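# Jog a tablet feeder tray to fill a vial

## Task

Nudge the feeder tray repeatedly until the clear vial contains between 15 and 17 tablets, with no tablet spilled anywhere. A suggested way to nudge it is a brief, sharp shove on the vertical plate at the raised end of the tray, directed toward the outlet. When finished, the tray must rest against its stop and the vial must stand upright directly on the table.

## Robot and tools

Robot: two arms, left_arm and right_arm, each ending in a two-finger parallel gripper. Calibrated base positions in the scene frame: left_arm (-0.016, +0.650, +0.011) m, right_arm (+0.073, -0.696, +0.011) m, both nearly unrotated about z. The scene frame has its origin at table-top height, midway between the nominal bases, with +z up and +x pointing out over the table. left_arm sits on the +y side. These are not image left and right.

Frames: the end_effector_position (m), end_effector_quat_wxyz and velocities (m/s, rad/s) in results use each arm's own base frame. Fixed cameras and the table use the scene frame. Every motion offset you send is expressed along the current Hand target's own axes. On the gripper, +z runs along the fingers, the fingers open and close along y, and a side block sticks about 10 cm out toward +x. end_effector_position is the point between the closed pads; closed fingertips reach about 19 mm beyond it.

execute_actions(actions, cameras): actions is a list of actions run in order, each 0.5 s. An action is a table of at most 15 rows, one per 1/30 s step; a short table repeats its final row. Every row holds 18 numbers in [-1, 1], one list covering both arms: left dx, dy, dz, rx, ry, rz, gripper position, force_limit, speed, then the same nine for right. dx..rz are offsets, not poses, measured from that arm's Hand target at the start of the action; all rows of an action count from that same start, and the next action starts from the new Hand target, so repeating an offset keeps moving. Scale: 1.0 equals 0.6 m or 180 degrees; rx, ry, rz form one rotation vector. Six zeros re-command the current Hand target. Gripper numbers are absolute commands, and 0 is a real command, so resend the previous values to leave a gripper unchanged. Images return only for an empty actions list or when cameras names them (["all"], or names such as cam_head_left, cam_head_right, cam_high, cam_low, cam_left_wrist, cam_right_wrist).

Gripper: position +1 is fully open (85 mm), about -0.8 brings the pads together, and -1 closes until blocked. force_limit (-1 to +1) sets motor effort. speed sets finger rate: about 20 mm/s at -1, 85 at 0, 150 at +1. Both start at +1. A slow close on a 40 mm object gives roughly 30 N per pad at force_limit -1 and 100 N at +1. A fast close from a wider opening gives 120 to 245 N. After a close, object_status 2 means the fingers are stopped on something, 3 means the target position was reached, 1 means blocked while opening, 0 means moving. position_measured is in counts: 3 open, 78 about 60 mm, 130 about 40 mm, 180 about 20 mm, 230 pads together.

move(target, speed, blend, stop_force, zero, blocking, cameras): a straight-line motion. target is one 18-number row (same layout, scale and offset meaning as above, from the Hand targets) or a list of up to 15 rows, all counted from the same starting Hand targets. speed is top path speed in m/s, 0.002 to 3.2, default 0.25 (turns up to twice that in rad/s), one value or one per target. blend in m rounds corners in a list. stop_force, 4 to 120 N, ends an arm's path when its wrist sensor feels that much push; it cannot be combined with blocking=false and is unreliable while the gripper rotates. zero (default true) rezeroes before the move. blocking=false returns after about 0.5 s while the move continues. A move lasts at most 10 s and does not avoid obstacles. Its result adds a move: line with an ending such as done, off_target, moving, held or fault, plus limits such as paced or held.

wait(seconds 0 to 10) lets time pass while the arms keep their commands. stop() brakes a running move. zoom_image(camera, region [x0, y0, x1, y1] in pixels, at most 504 by 504) enlarges part of a camera's newest image. zero_wrist_force(arm) tares that arm's wrist sensor. finished_scene(scene) ends the scene with its number; call nothing after it.

Results: Hand target is the last commanded pose after clipping; the gripper often rests slightly short of it. Wrist force and torque are given along the gripper's own axes, positive meaning force from the surface into the arm. Joint torques include the arm's weight. Tool commands show current gripper commands.

Limits: commanded orientation is clipped to 32 degrees from the measured one each step. Joint speeds are capped (1.75 or 2.63 rad/s). A contact torque over a joint's limit (wrist joints only about 35 to 39 N m) or roughly 150 N of outside force stops that arm for 10 s. Motors heat when holding loads, stretching or pushing; MOTOR HOT appears at 70 °C and brakes lock at 85 °C. A clearance check blocks arms coming too close together.

Avoid: spilling tablets, knocking the vial over or off the table, hard hits or slams on the tray or table, pressing the arms against each other, and pushing past firm contacts. For the jog, make short, quick, controlled pushes on the tray's upright plate toward the outlet, check the vial count with cameras between pushes, and finish with the tray back on its stop and the vial upright on the table.

Each tool is called as name(argument=value, ...) on one line, values as JSON.

## Session

execute_actions(actions=[])

Scene clock: 0.00 s.
left_arm: end_effector_position=(+0.5971, -0.5234, +0.2585) position_measured=3 object_status=3 end_effector_quat_wxyz=(-0.008, +1.000, -0.004, -0.001) | right_arm: end_effector_position=(+0.7678, +0.2994, +0.3447) position_measured=3 object_status=3 end_effector_quat_wxyz=(-0.374, +0.682, +0.572, +0.261)
Joint positions: left_arm=[-0.944 -1.345 1.766 -1.977 -1.563 2.205] | right_arm=[3.452 -1.847 -1.836 -0.73 2.484 2.205]
Joint velocities: within noise
Joint torques (N m): no reading
Wrist force (N): no reading
Wrist torque (N m): no reading
Wrist force, peak (N): no reading
Hand target: left_arm +0.5971, -0.5234, +0.2585; -0.008, +1.000, -0.004, -0.001 | right_arm +0.7678, +0.2994, +0.3447; -0.374, +0.682, +0.572, +0.261
Tool commands: left_gripper/position=+1.0 left_gripper/force_limit=+1.0 left_gripper/speed=+1.0 right_gripper/position=+1.0 right_gripper/force_limit=+1.0 right_gripper/speed=+1.0

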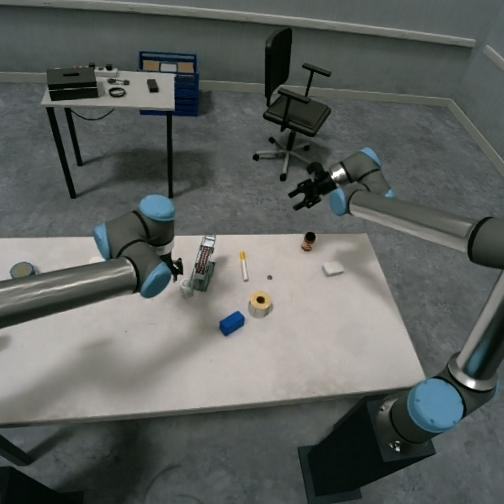

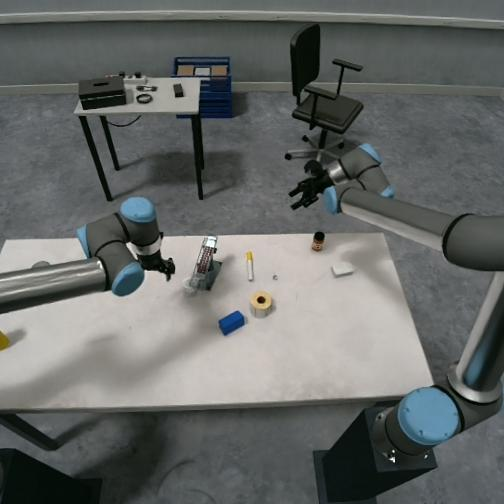

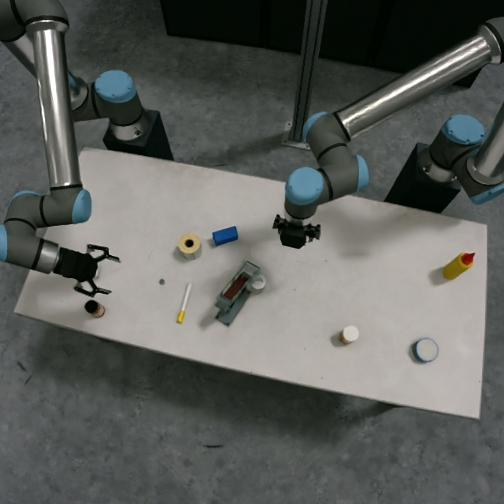

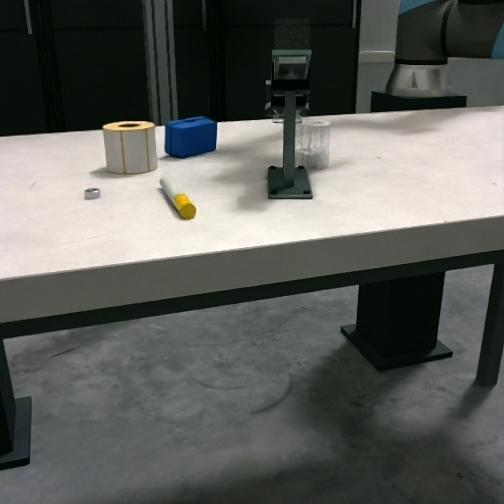

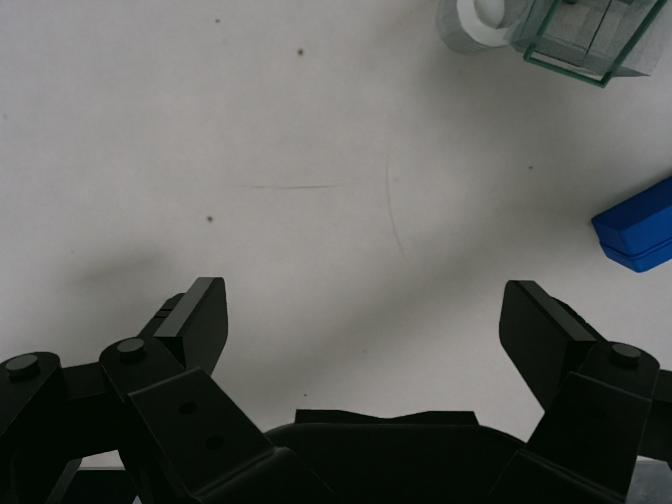

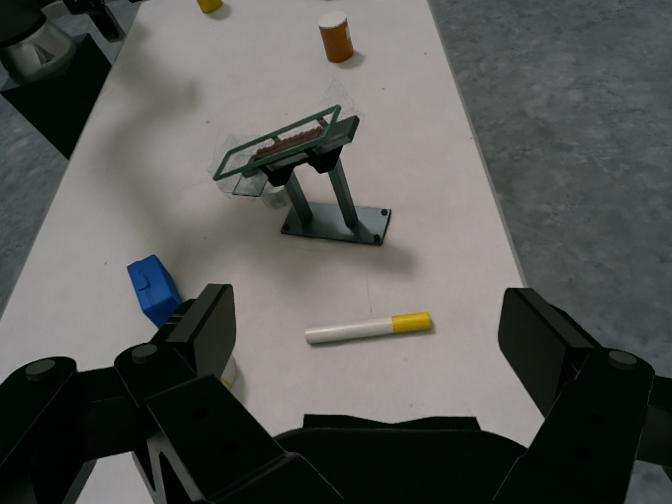

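zoom_image(camera="cam_high", region=[160, 220, 300, 340])

zoom_image(camera="cam_low", region=[220, 10, 370, 210])

zoom_image(camera="cam_right_wrist", region=[190, 70, 400, 260])

zoom_image(camera="cam_head_left", region=[150, 220, 280, 340])

zoom_image(camera="cam_left_wrist", region=[420, 0, 671, 150])

Scaled by 3.600 from the camera's 504x504 image, which has a finer 720x720 frame.

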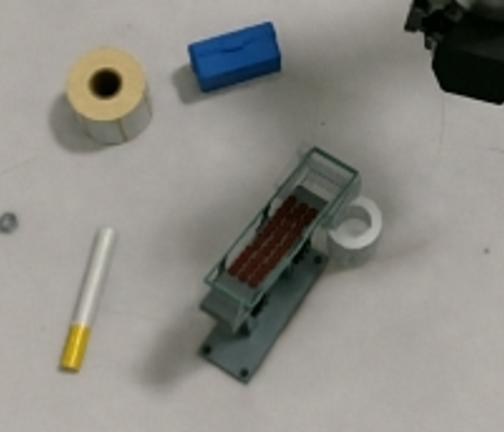

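Scaled by 2.520 from the camera's 504x504 image, which has a finer 720x720 frame.

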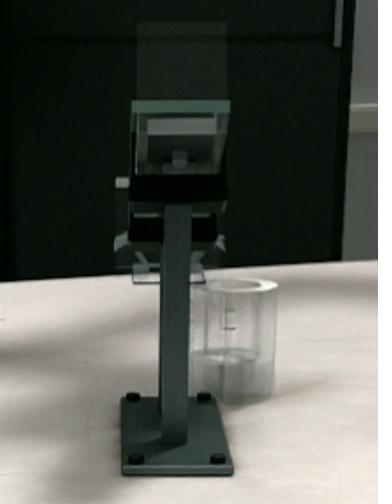

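Scaled by 2.400 from the camera's 672x504 image, which has a finer 960x720 frame.

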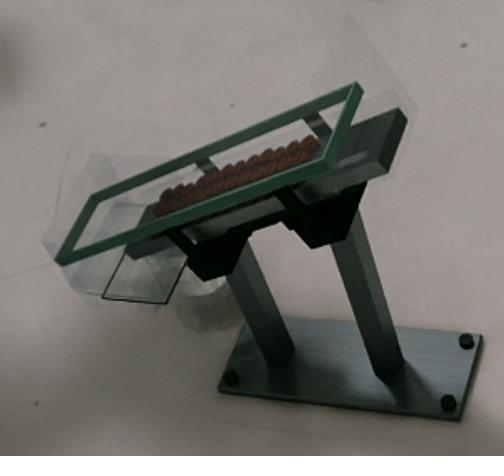

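Scaled by 3.877 from the camera's 504x504 image, which has a finer 720x720 frame.

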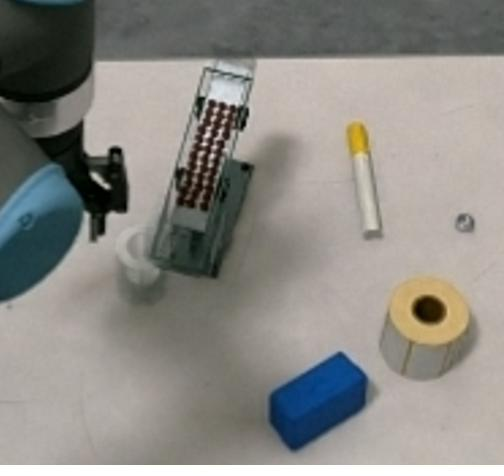

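Scaled by 2.008 from the camera's 672x504 image, which has a finer 960x720 frame.

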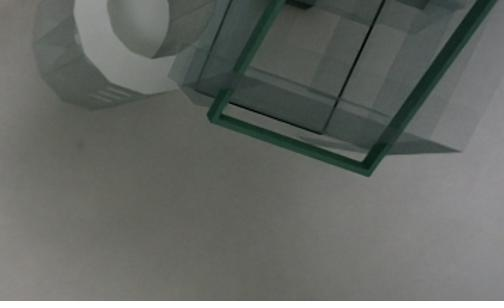

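move(target=[0.05,0.25,-0.2,0,0,0,1,1,1,0,0,0,0,0,0,1,1,1], cameras=["cam_left_wrist","cam_high"])

zoom_image(camera="cam_left_wrist", region=[200, 0, 500, 250])

Scene clock: 41.80 s.
left_arm: end_effector_position=(+0.6262, -0.6756, +0.3758) position_measured=3 object_status=3 end_effector_quat_wxyz=(-0.008, +1.000, -0.004, -0.002) | right_arm: end_effector_position=(+0.7678, +0.2994, +0.3447) position_measured=3 object_status=3 end_effector_quat_wxyz=(-0.374, +0.682, +0.572, +0.261)
Joint positions: left_arm=[-1.015 -1.196 1.353 -1.712 -1.565 2.134] | right_arm=[3.452 -1.847 -1.836 -0.73 2.484 2.205]
Joint torques (N m): left_arm=[11.7 -80.68 -62.17 -7.95 -0.9 1.48] | right_arm=[-0.62 68.81 45.1 4.86 1.97 0.42]
Wrist force (N): left_arm=[-0.1 -0.1 0.0] | right_arm=[-0.1 -0.2 0.2]
Wrist torque (N m): left_arm=[-0.10 -0.01 0.28] | right_arm=[-0.03 0.02 0.00]
Wrist force, peak (N): left_arm=[-0.6 -3.0 2.5] | right_arm=[-0.2 -0.6 0.3]
Hand target: left_arm +0.6263, -0.6756, +0.3759; -0.008, +1.000, -0.004, -0.001 | right_arm +0.7678, +0.2994, +0.3447; -0.374, +0.682, +0.572, +0.261
Off the commanded pose: left_arm 0.000 m, 0 deg | right_arm 0.000 m, 0 deg.
move: done
Images, in order (width x height): cam_high 504x504, cam_left_wrist 672x504.

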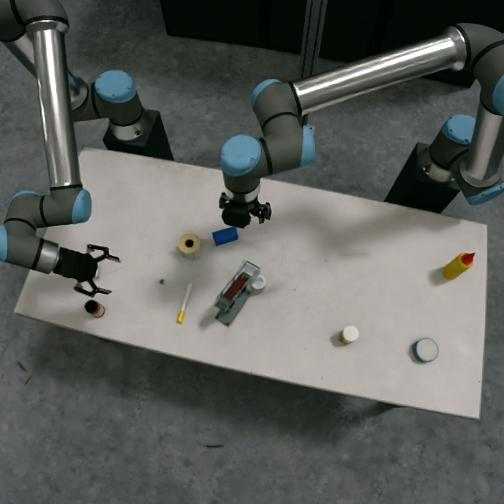

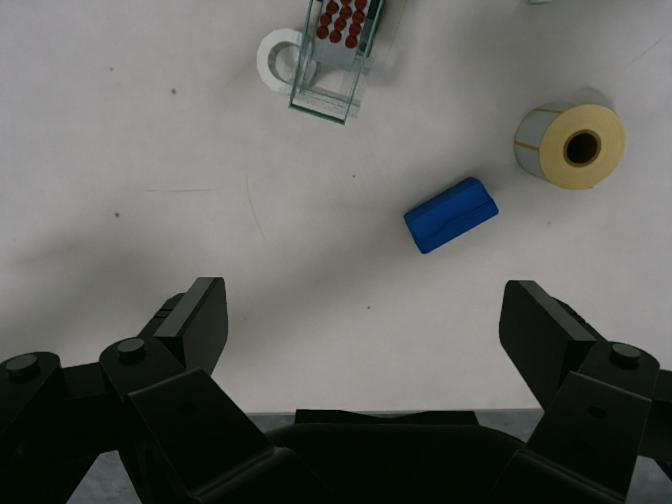

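Scaled by 1.680 from the camera's 672x504 image, which has a finer 960x720 frame.

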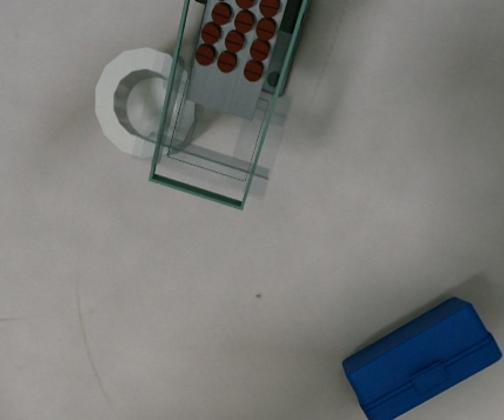

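move(target=[0,0,0,0,0,0,1,1,1,-0.05,-0.1,0.2,0,0,0,1,1,1], cameras=["cam_right_wrist"])

zoom_image(camera="cam_right_wrist", region=[170, 40, 520, 300])

Scene clock: 65.73 s.
left_arm: end_effector_position=(+0.6263, -0.6756, +0.3759) position_measured=3 object_status=3 end_effector_quat_wxyz=(-0.008, +1.000, -0.004, -0.001) | right_arm: end_effector_position=(+0.6945, +0.3830, +0.2636) position_measured=3 object_status=3 end_effector_quat_wxyz=(-0.374, +0.682, +0.572, +0.261)
Joint positions: left_arm=[-1.015 -1.196 1.353 -1.712 -1.565 2.134] | right_arm=[3.594 -1.875 -2.015 -0.362 2.431 2.413]
Joint torques (N m): left_arm=[11.6 -79.92 -62.95 -8.68 2.3 0.96] | right_arm=[5.71 87.01 46.41 6.81 4.3 2.15]
Wrist force (N): left_arm=[-0.3 0.0 0.0] | right_arm=[0.1 0.3 -0.3]
Wrist torque (N m): left_arm=[-0.09 0.03 0.27] | right_arm=[0.09 0.01 -0.10]
Wrist force, peak (N): left_arm=[-0.6 -0.2 0.4] | right_arm=[0.7 1.6 -3.4]
Hand target: left_arm +0.6263, -0.6756, +0.3759; -0.008, +1.000, -0.004, -0.001 | right_arm +0.6945, +0.3830, +0.2638; -0.374, +0.682, +0.572, +0.261
Off the commanded pose: left_arm 0.000 m, 0 deg | right_arm 0.000 m, 0 deg.
move: done
Images, in order (width x height): cam_right_wrist 672x504.

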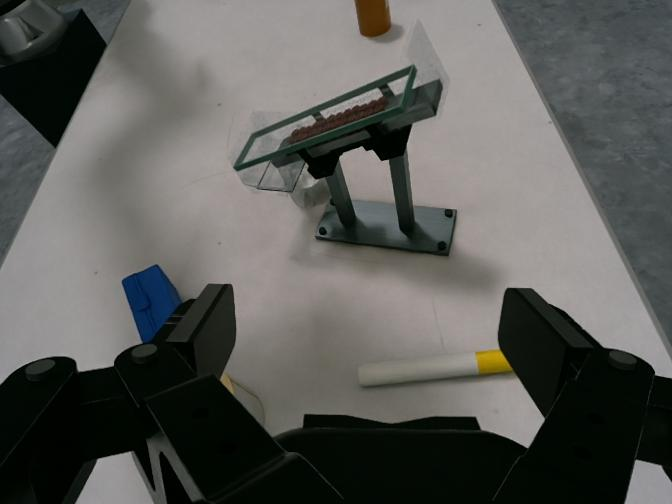

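Scaled by 1.440 from the camera's 672x504 image, which has a finer 960x720 frame.

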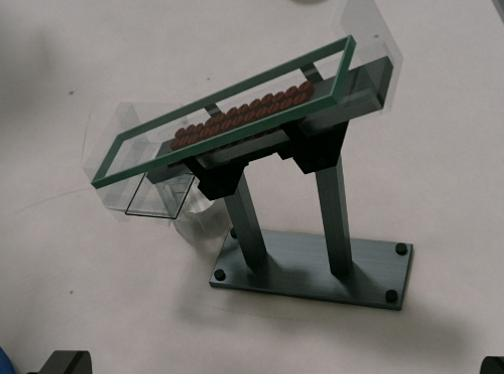

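move(target=[0.22,0.0,0,0,0,0,1,1,1,0,0,0,0,0,0,1,1,1], cameras=["cam_left_wrist","cam_high"])

zoom_image(camera="cam_left_wrist", region=[200, 50, 500, 300])

Scene clock: 84.90 s.
left_arm: end_effector_position=(+0.7582, -0.6765, +0.3755) position_measured=3 object_status=3 end_effector_quat_wxyz=(-0.008, +1.000, -0.004, -0.001) | right_arm: end_effector_position=(+0.6945, +0.3830, +0.2638) position_measured=3 object_status=3 end_effector_quat_wxyz=(-0.374, +0.682, +0.572, +0.261)
Joint positions: left_arm=[-0.903 -1.03 1.109 -1.635 -1.563 2.246] | right_arm=[3.594 -1.875 -2.015 -0.362 2.431 2.413]
Joint torques (N m): left_arm=[-1.49 -90.47 -58.03 -9.5 -1.38 0.38] | right_arm=[4.9 88.81 47.74 7.84 4.09 2.11]
Wrist force (N): left_arm=[-0.5 0.0 -0.2] | right_arm=[0.2 0.0 -0.2]
Wrist torque (N m): left_arm=[-0.13 0.09 -0.15] | right_arm=[0.05 -0.01 -0.10]
Wrist force, peak (N): left_arm=[-4.1 0.1 0.1] | right_arm=[0.1 0.1 -0.9]
Hand target: left_arm +0.7583, -0.6766, +0.3755; -0.008, +1.000, -0.004, -0.001 | right_arm +0.6945, +0.3830, +0.2638; -0.374, +0.682, +0.572, +0.261
Off the commanded pose: left_arm 0.000 m, 0 deg | right_arm 0.000 m, 0 deg.
move: done
Images, in order (width x height): cam_high 504x504, cam_left_wrist 672x504.

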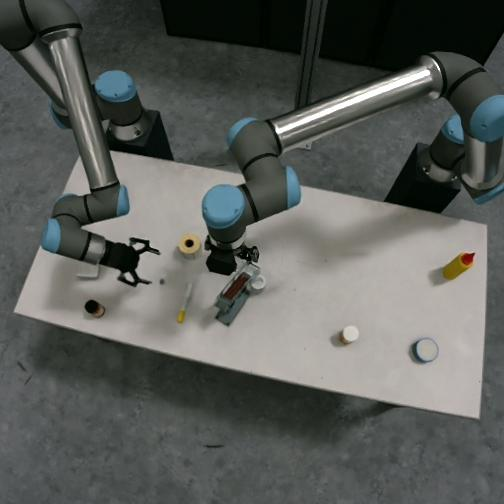

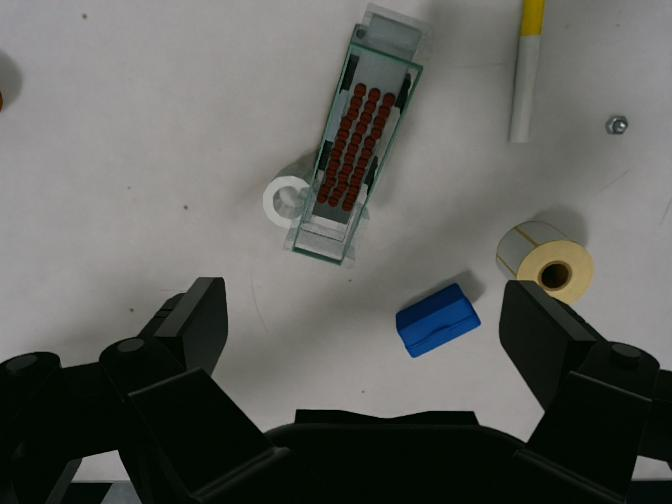

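Scaled by 1.680 from the camera's 672x504 image, which has a finer 960x720 frame.

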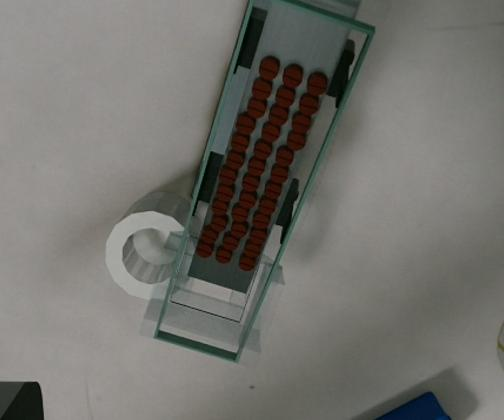

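zoom_image(camera="cam_left_wrist", region=[255, 150, 395, 280])

zoom_image(camera="cam_left_wrist", region=[300, 0, 450, 140])

Scaled by 3.600 from the camera's 672x504 image, which has a finer 960x720 frame.

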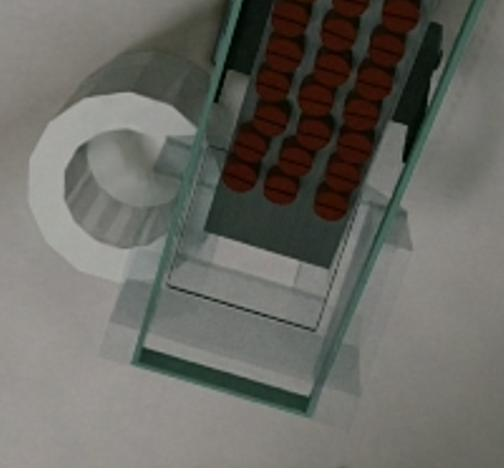

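Scaled by 3.360 from the camera's 672x504 image, which has a finer 960x720 frame.

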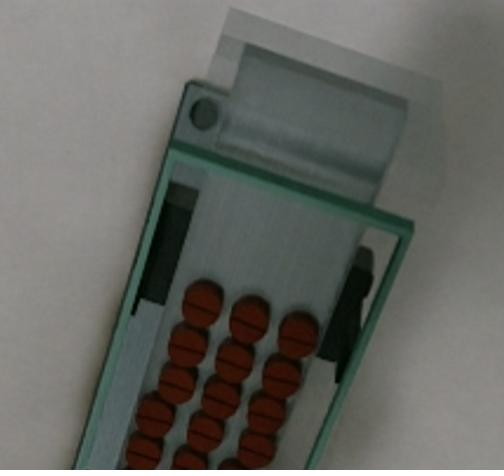

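execute_actions(actions=[])

zoom_image(camera="cam_right_wrist", region=[350, 0, 480, 130])

zoom_image(camera="cam_right_wrist", region=[210, 90, 350, 220])

zoom_image(camera="cam_low", region=[250, 15, 340, 205])

Scene clock: 216.63 s.
left_arm: end_effector_position=(+0.7583, -0.6766, +0.3755) position_measured=3 object_status=3 end_effector_quat_wxyz=(-0.008, +1.000, -0.004, -0.001) | right_arm: end_effector_position=(+0.6945, +0.3830, +0.2638) position_measured=3 object_status=3 end_effector_quat_wxyz=(-0.374, +0.682, +0.572, +0.261)
Joint positions: left_arm=[-0.903 -1.03 1.109 -1.635 -1.563 2.246] | right_arm=[3.594 -1.875 -2.015 -0.362 2.431 2.413]
Joint velocities: within noise
Joint torques (N m): left_arm=[6.71 -88.78 -62.48 -9.08 -1.44 1.16] | right_arm=[7.33 86.61 47.43 7.79 4.27 1.99]
Wrist force (N): left_arm=[-0.7 0.2 -0.4] | right_arm=[0.4 0.0 -0.6]
Wrist torque (N m): left_arm=[-0.10 0.11 -0.15] | right_arm=[0.04 -0.04 -0.10]
Wrist force, peak (N): left_arm=[-0.8 -0.2 -0.5] | right_arm=[0.1 0.1 -0.9]
Hand target: left_arm +0.7583, -0.6766, +0.3755; -0.008, +1.000, -0.004, -0.001 | right_arm +0.6945, +0.3830, +0.2638; -0.374, +0.682, +0.572, +0.261
Tool commands: left_gripper/position=+1.0 left_gripper/force_limit=+1.0 left_gripper/speed=+1.0 right_gripper/position=+1.0 right_gripper/force_limit=+1.0 right_gripper/speed=+1.0
Off the commanded pose: left_arm 0.000 m, 0 deg | right_arm 0.000 m, 0 deg.

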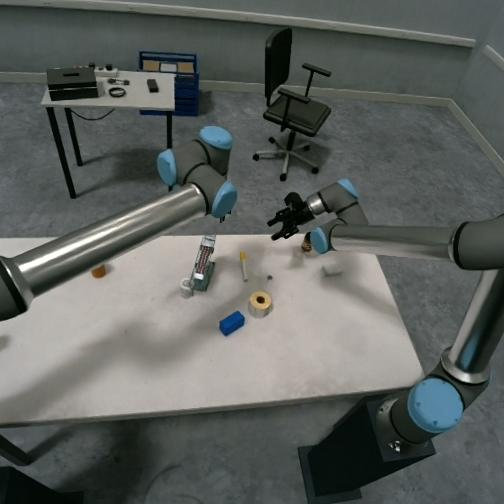

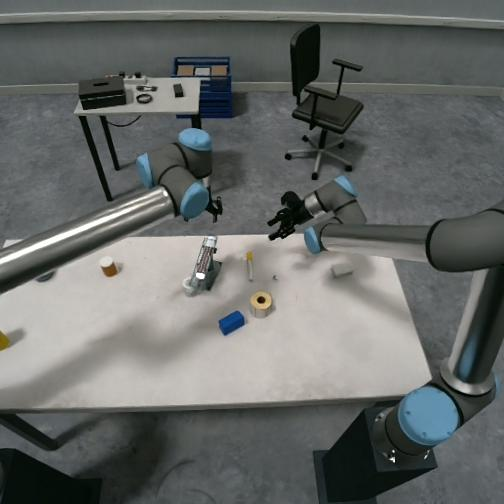

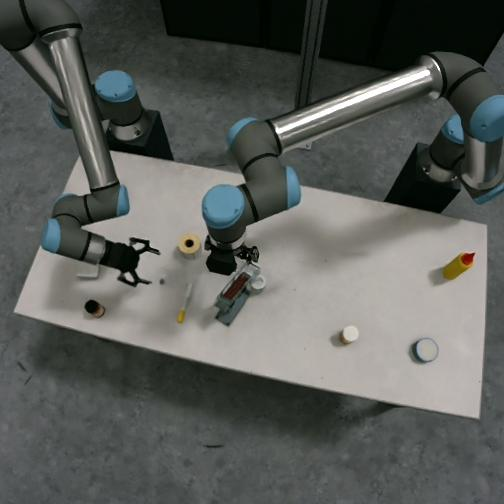

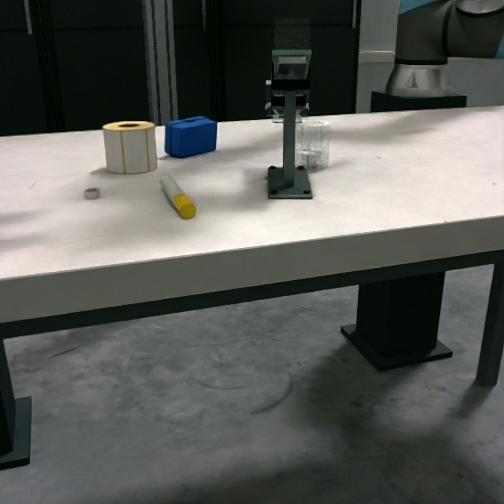

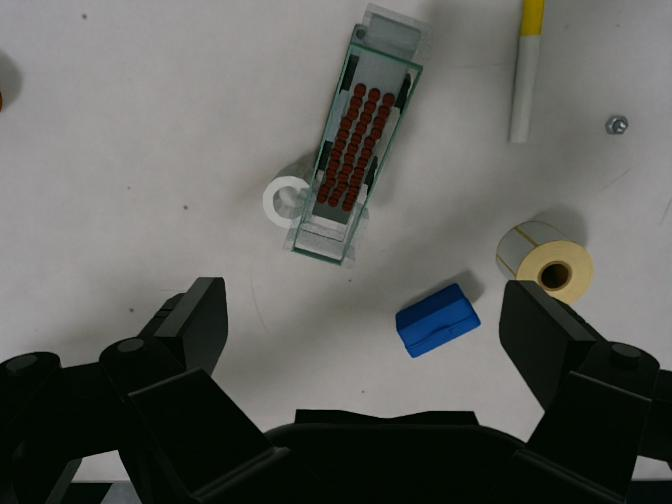

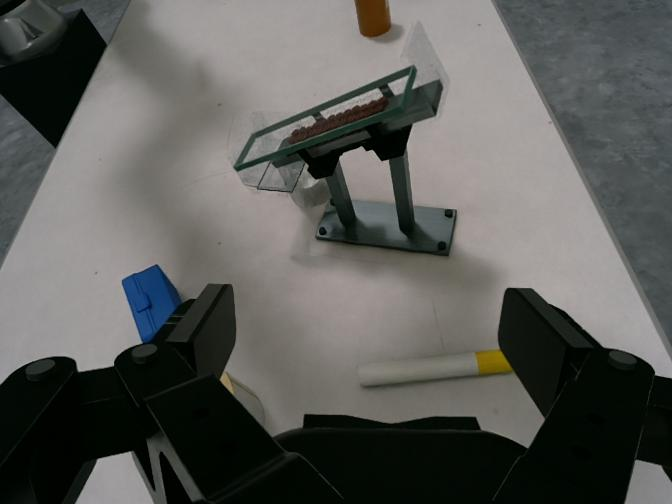

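Scaled by 3.877 from the camera's 672x504 image, which has a finer 960x720 frame.

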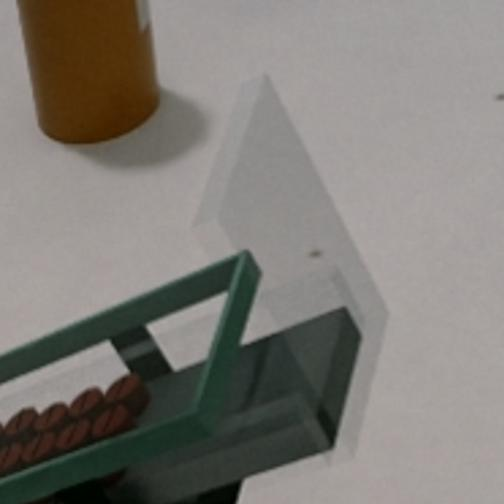

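Scaled by 3.600 from the camera's 672x504 image, which has a finer 960x720 frame.

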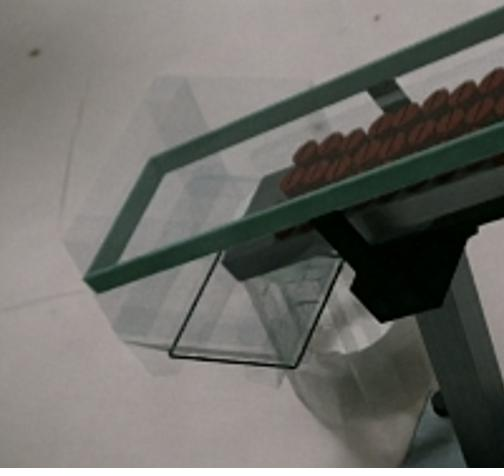

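Scaled by 2.653 from the camera's 504x504 image, which has a finer 720x720 frame.

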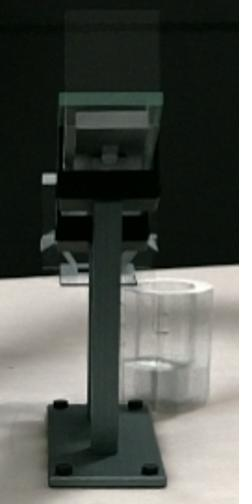

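move(target=[[-0.0425,-0.352,0.1,-0.2835,0.215,0.538,1,1,1,0,0,0,0,0,0,1,1,1],[-0.0425,-0.352,0.3175,-0.2835,0.215,0.538,1,1,1,0,0,0,0,0,0,1,1,1]], speed=0.35, blend=0.03, cameras=["cam_left_wrist","cam_high","cam_head_left"])

zoom_image(camera="cam_left_wrist", region=[250, 0, 500, 250])

Scene clock: 267.27 s.
left_arm: end_effector_position=(+0.7338, -0.4620, +0.1887) position_measured=3 object_status=3 end_effector_quat_wxyz=(-0.371, -0.530, +0.711, -0.275) | right_arm: end_effector_position=(+0.6945, +0.3830, +0.2638) position_measured=3 object_status=3 end_effector_quat_wxyz=(-0.374, +0.682, +0.572, +0.261)
Joint positions: left_arm=[-0.5 -1.069 1.845 -2.633 -2.5 4.358] | right_arm=[3.594 -1.875 -2.015 -0.362 2.431 2.413]
Joint torques (N m): left_arm=[7.5 -71.57 -46.19 -3.46 -4.77 1.45] | right_arm=[5.61 86.45 47.76 8.01 3.92 2.3]
Wrist force (N): left_arm=[-1.0 0.8 -0.4] | right_arm=[0.2 0.3 -0.6]
Wrist torque (N m): left_arm=[0.17 0.18 0.01] | right_arm=[0.10 -0.01 -0.10]
Wrist force, peak (N): left_arm=[-4.9 0.5 2.7] | right_arm=[0.2 -0.3 -0.9]
Hand target: left_arm +0.7338, -0.4621, +0.1886; -0.371, -0.530, +0.711, -0.275 | right_arm +0.6945, +0.3830, +0.2638; -0.374, +0.682, +0.572, +0.261
Off the commanded pose: left_arm 0.000 m, 0 deg | right_arm 0.000 m, 0 deg.
move: done
Images, in order (width x height): cam_head_left 504x504, cam_high 504x504, cam_left_wrist 672x504.

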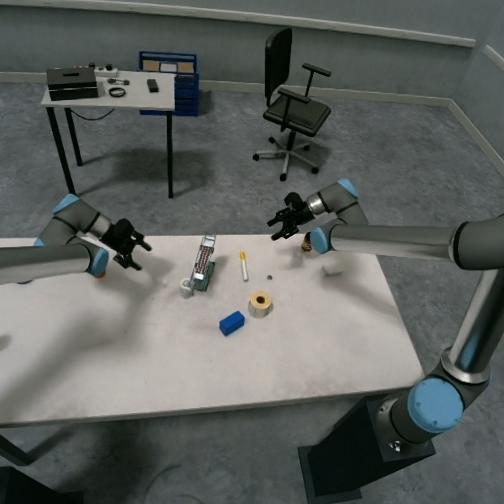

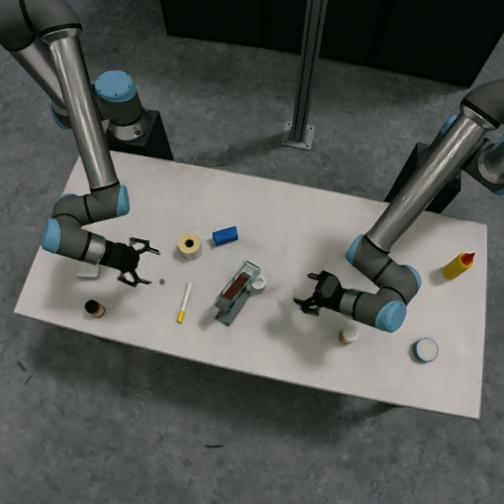

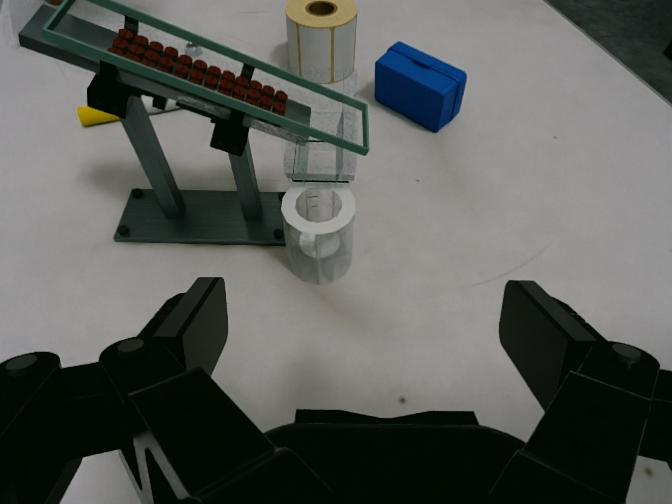

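Scaled by 2.016 from the camera's 672x504 image, which has a finer 960x720 frame.

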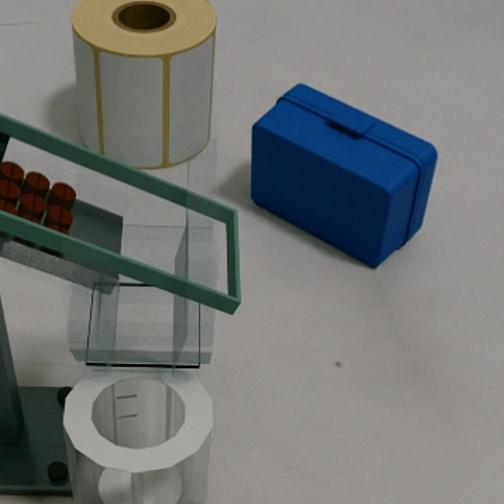

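move(target=[-0.1495,-0.0367,0.192,0,0,0,1,1,1,0,0,0,0,0,0,1,1,1], cameras=["cam_left_wrist","cam_high"])

zoom_image(camera="cam_left_wrist", region=[220, 50, 500, 310])

Scene clock: 309.53 s.
left_arm: end_effector_position=(+0.7424, -0.5094, +0.0491) position_measured=3 object_status=3 end_effector_quat_wxyz=(-0.371, -0.530, +0.712, -0.275) | right_arm: end_effector_position=(+0.6945, +0.3830, +0.2638) position_measured=3 object_status=3 end_effector_quat_wxyz=(-0.374, +0.682, +0.572, +0.261)
Joint positions: left_arm=[-0.545 -0.853 1.819 -2.879 -2.486 4.288] | right_arm=[3.594 -1.875 -2.015 -0.362 2.431 2.413]
Joint torques (N m): left_arm=[13.32 -77.31 -21.72 -2.1 -3.8 1] | right_arm=[6.46 86.21 47.42 7.92 3.79 2.04]
Wrist force (N): left_arm=[-0.9 -0.1 -0.5] | right_arm=[0.0 0.2 -0.6]
Wrist torque (N m): left_arm=[0.04 0.14 0.33] | right_arm=[0.07 0.01 -0.10]
Wrist force, peak (N): left_arm=[-3.5 -0.3 2.8] | right_arm=[0.0 0.6 -0.8]
Hand target: left_arm +0.7424, -0.5093, +0.0490; -0.371, -0.530, +0.711, -0.275 | right_arm +0.6945, +0.3830, +0.2638; -0.374, +0.682, +0.572, +0.261
Off the commanded pose: left_arm 0.000 m, 0 deg | right_arm 0.000 m, 0 deg.
move: done
Images, in order (width x height): cam_high 504x504, cam_left_wrist 672x504.

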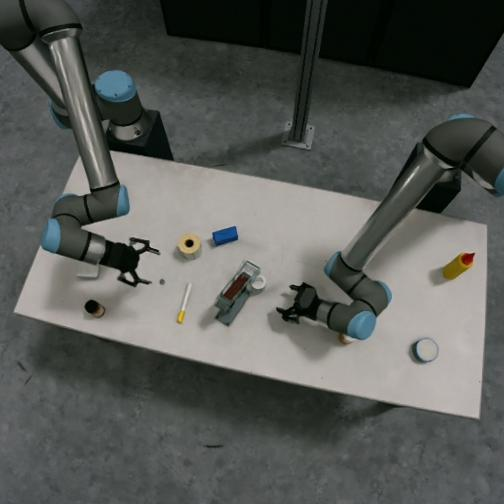

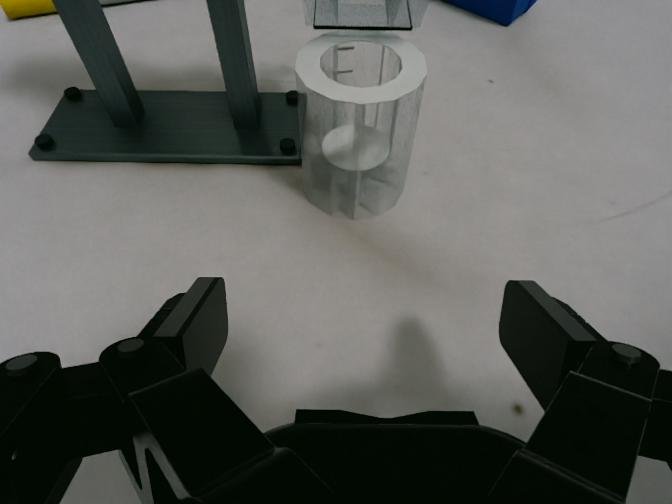

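Scaled by 1.800 from the camera's 672x504 image, which has a finer 960x720 frame.

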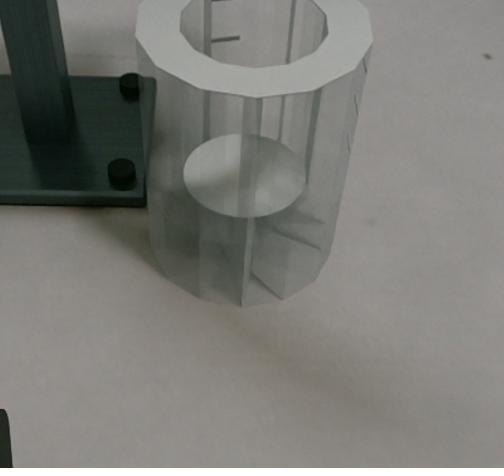

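move(target=[[0.0667,0.001,0.159,0,0,0,1,1,1,0,0,0,0,0,0,1,1,1],[0.0667,0.001,0.159,0,0,0,-1,-1,-1,0,0,0,0,0,0,1,1,1]], speed=0.12, cameras=["cam_left_wrist","cam_high","cam_low"])

zoom_image(camera="cam_left_wrist", region=[220, 0, 500, 310])

Scene clock: 323.53 s.
left_arm: end_effector_position=(+0.7127, -0.6060, +0.0270) position_measured=95 object_status=2 end_effector_quat_wxyz=(-0.371, -0.530, +0.711, -0.275) | right_arm: end_effector_position=(+0.6945, +0.3830, +0.2638) position_measured=3 object_status=3 end_effector_quat_wxyz=(-0.374, +0.682, +0.572, +0.261)
Joint positions: left_arm=[-0.659 -0.787 1.78 -3.036 -2.441 4.121] | right_arm=[3.594 -1.875 -2.015 -0.362 2.431 2.413]
Joint torques (N m): left_arm=[12.79 -99.39 -21.8 -0.62 -3.34 -1.81] | right_arm=[5.08 86.26 47.74 7.84 3.64 2.36]
Wrist force (N): left_arm=[1.2 0.8 -1.7] | right_arm=[0.2 0.1 -0.3]
Wrist torque (N m): left_arm=[0.20 0.12 0.47] | right_arm=[0.07 -0.01 -0.10]
Wrist force, peak (N): left_arm=[-2.2 0.2 -2.8] | right_arm=[0.6 0.2 -0.7]
Hand target: left_arm +0.7127, -0.6060, +0.0269; -0.371, -0.530, +0.711, -0.275 | right_arm +0.6945, +0.3830, +0.2638; -0.374, +0.682, +0.572, +0.261
Off the commanded pose: left_arm 0.000 m, 0 deg | right_arm 0.000 m, 0 deg.
move: done
Images, in order (width x height): cam_high 504x504, cam_low 504x504, cam_left_wrist 672x504.

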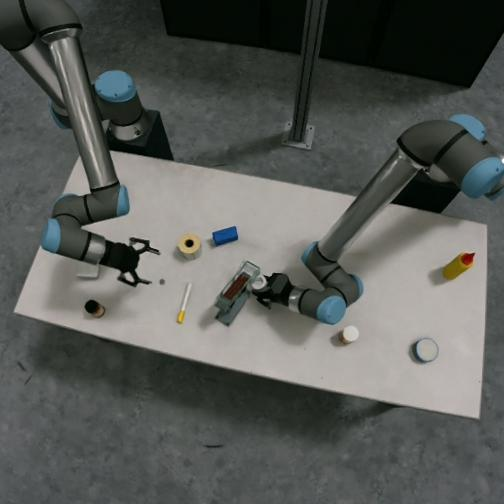

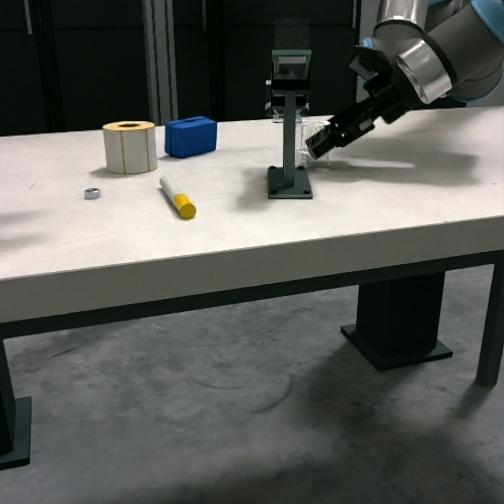

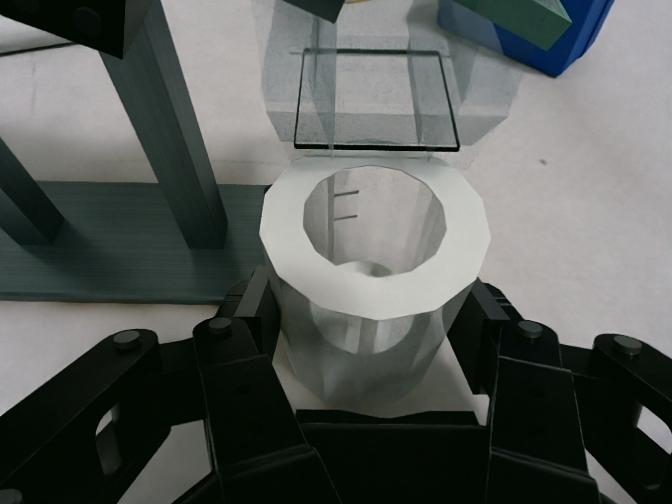

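Scaled by 1.626 from the camera's 672x504 image, which has a finer 960x720 frame.

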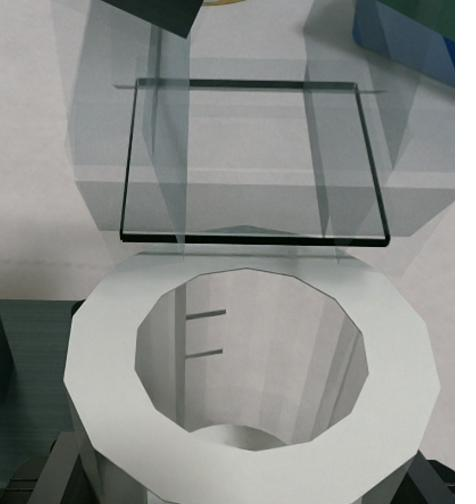

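move(target=[0.0383,0.0028,0.0546,0,0,0,-1,-1,-1,0,0,0,0,0,0,1,1,1], speed=0.04, stop_force=12, cameras=["cam_left_wrist","cam_low"])

zoom_image(camera="cam_low", region=[250, 35, 340, 205])

zoom_image(camera="cam_left_wrist", region=[220, 0, 520, 310])

Scene clock: 354.37 s.
left_arm: end_effector_position=(+0.6996, -0.6438, +0.0269) position_measured=95 object_status=2 end_effector_quat_wxyz=(-0.371, -0.530, +0.711, -0.275) | right_arm: end_effector_position=(+0.6945, +0.3830, +0.2638) position_measured=3 object_status=3 end_effector_quat_wxyz=(-0.374, +0.682, +0.572, +0.261)
Joint positions: left_arm=[-0.703 -0.772 1.761 -3.077 -2.42 4.062] | right_arm=[3.594 -1.875 -2.015 -0.362 2.431 2.413]
Joint torques (N m): left_arm=[13.84 -103.67 -19.09 -0.07 -3.44 1.17] | right_arm=[5.65 85.19 47.49 7.85 3.37 2.07]
Wrist force (N): left_arm=[2.6 0.6 -0.8] | right_arm=[-0.1 0.1 -0.3]
Wrist torque (N m): left_arm=[0.20 0.09 0.29] | right_arm=[0.05 0.03 -0.10]
Wrist force, peak (N): left_arm=[3.6 0.8 -4.9] | right_arm=[0.2 0.2 -0.9]
Hand target: left_arm +0.6996, -0.6438, +0.0269; -0.371, -0.530, +0.711, -0.275 | right_arm +0.6945, +0.3830, +0.2638; -0.374, +0.682, +0.572, +0.261
Off the commanded pose: left_arm 0.000 m, 0 deg | right_arm 0.000 m, 0 deg.
move: done
Images, in order (width x height): cam_low 504x504, cam_left_wrist 672x504.

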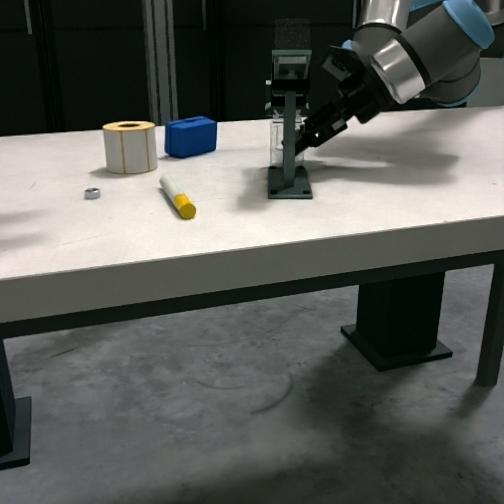

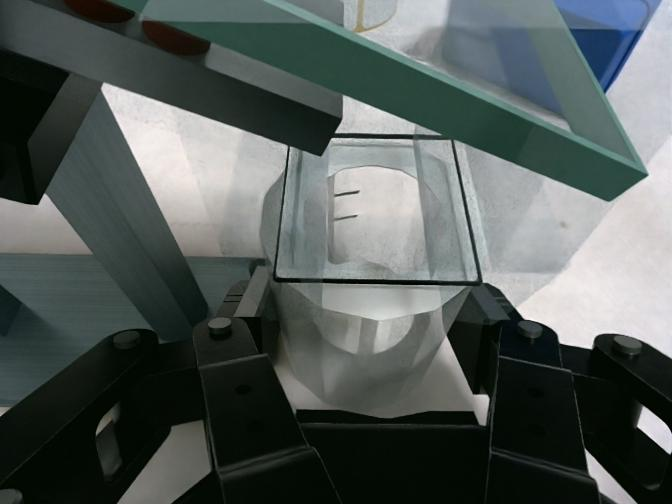

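Scaled by 2.965 from the camera's 504x504 image, which has a finer 720x720 frame.

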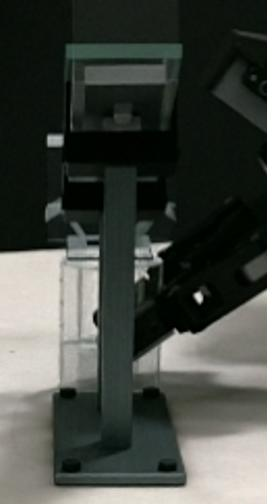

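Scaled by 1.626 from the camera's 672x504 image, which has a finer 960x720 frame.

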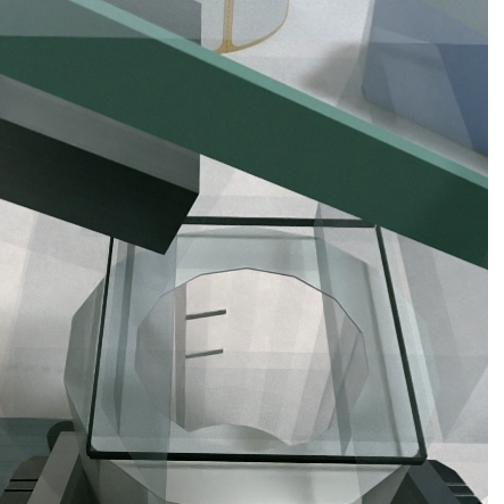

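move(target=[0.0067,0.0,0.0096,0,0,0,-1,-1,-1,0,0,0,0,0,0,1,1,1], speed=0.04, stop_force=12, cameras=["cam_left_wrist","cam_low","cam_head_left","cam_high"])

zoom_image(camera="cam_left_wrist", region=[220, 0, 520, 310])

zoom_image(camera="cam_head_left", region=[165, 225, 235, 305])

zoom_image(camera="cam_high", region=[205, 250, 275, 330])

Scene clock: 377.00 s.
left_arm: end_effector_position=(+0.6976, -0.6506, +0.0269) position_measured=95 object_status=2 end_effector_quat_wxyz=(-0.371, -0.530, +0.711, -0.275) | right_arm: end_effector_position=(+0.6945, +0.3830, +0.2638) position_measured=3 object_status=3 end_effector_quat_wxyz=(-0.374, +0.682, +0.572, +0.261)
Joint positions: left_arm=[-0.71 -0.769 1.757 -3.083 -2.416 4.052] | right_arm=[3.594 -1.875 -2.015 -0.362 2.431 2.413]
Joint torques (N m): left_arm=[8.18 -99.1 -21.05 -0.49 -1.87 1.22] | right_arm=[5.82 86.59 46.81 7.79 3.14 2]
Wrist force (N): left_arm=[1.4 0.8 -2.5] | right_arm=[0.2 0.5 -0.4]
Wrist torque (N m): left_arm=[0.09 0.13 0.29] | right_arm=[0.14 0.00 -0.10]
Wrist force, peak (N): left_arm=[2.8 0.9 -3.2] | right_arm=[0.0 0.0 -0.9]
Hand target: left_arm +0.6976, -0.6505, +0.0269; -0.371, -0.530, +0.711, -0.275 | right_arm +0.6945, +0.3830, +0.2638; -0.374, +0.682, +0.572, +0.261
Off the commanded pose: left_arm 0.000 m, 0 deg | right_arm 0.000 m, 0 deg.
move: done
Images, in order (width x height): cam_head_left 504x504, cam_high 504x504, cam_low 504x504, cam_left_wrist 672x504.

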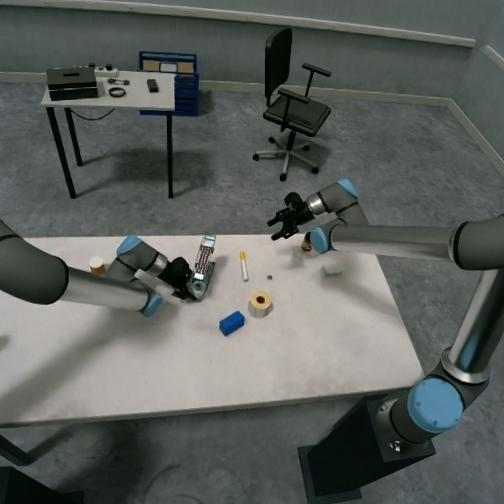

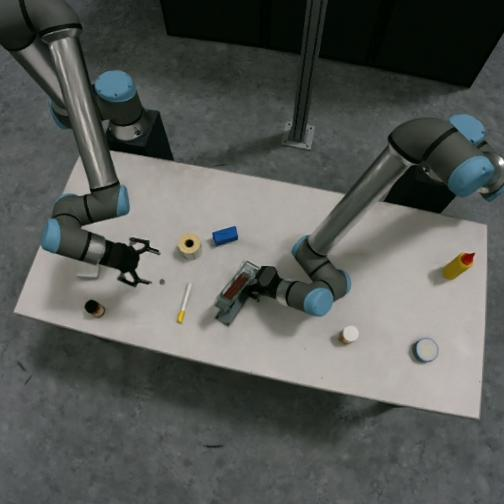

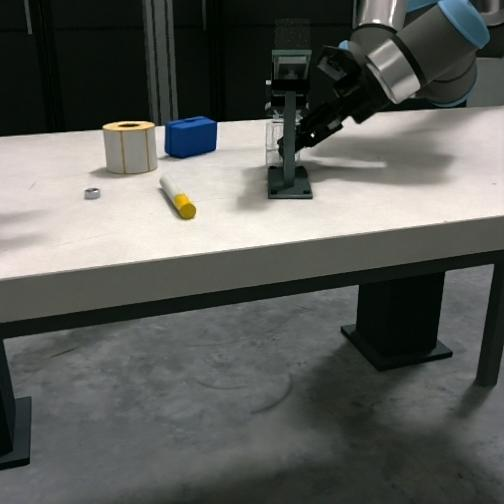

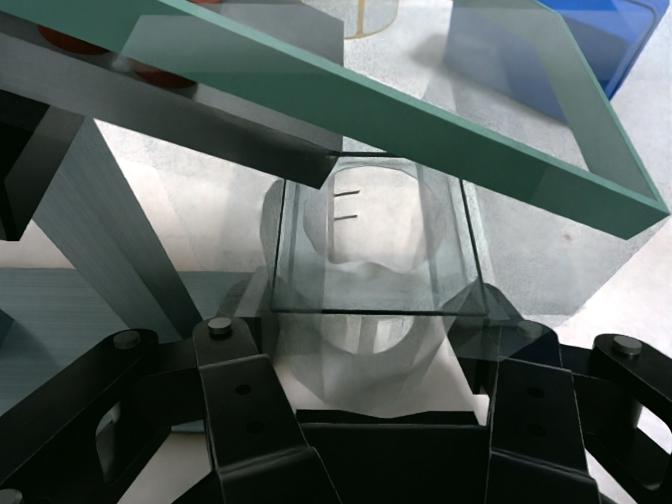

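Scaled by 1.626 from the camera's 672x504 image, which has a finer 960x720 frame.

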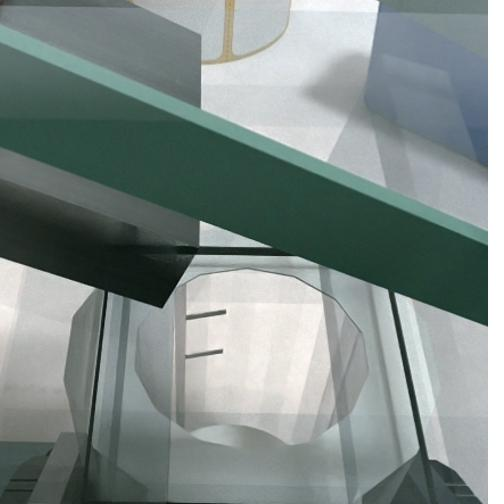

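Scaled by 6.300 from the camera's 504x504 image, which has a finer 720x720 frame.

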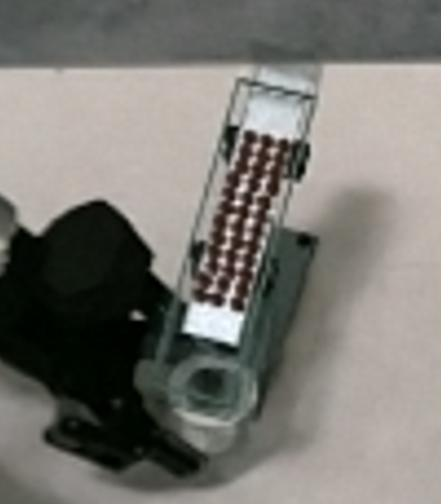

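Scaled by 6.300 from the camera's 504x504 image, which has a finer 720x720 frame.

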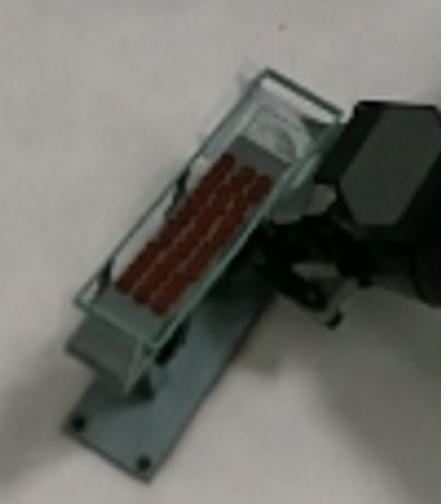

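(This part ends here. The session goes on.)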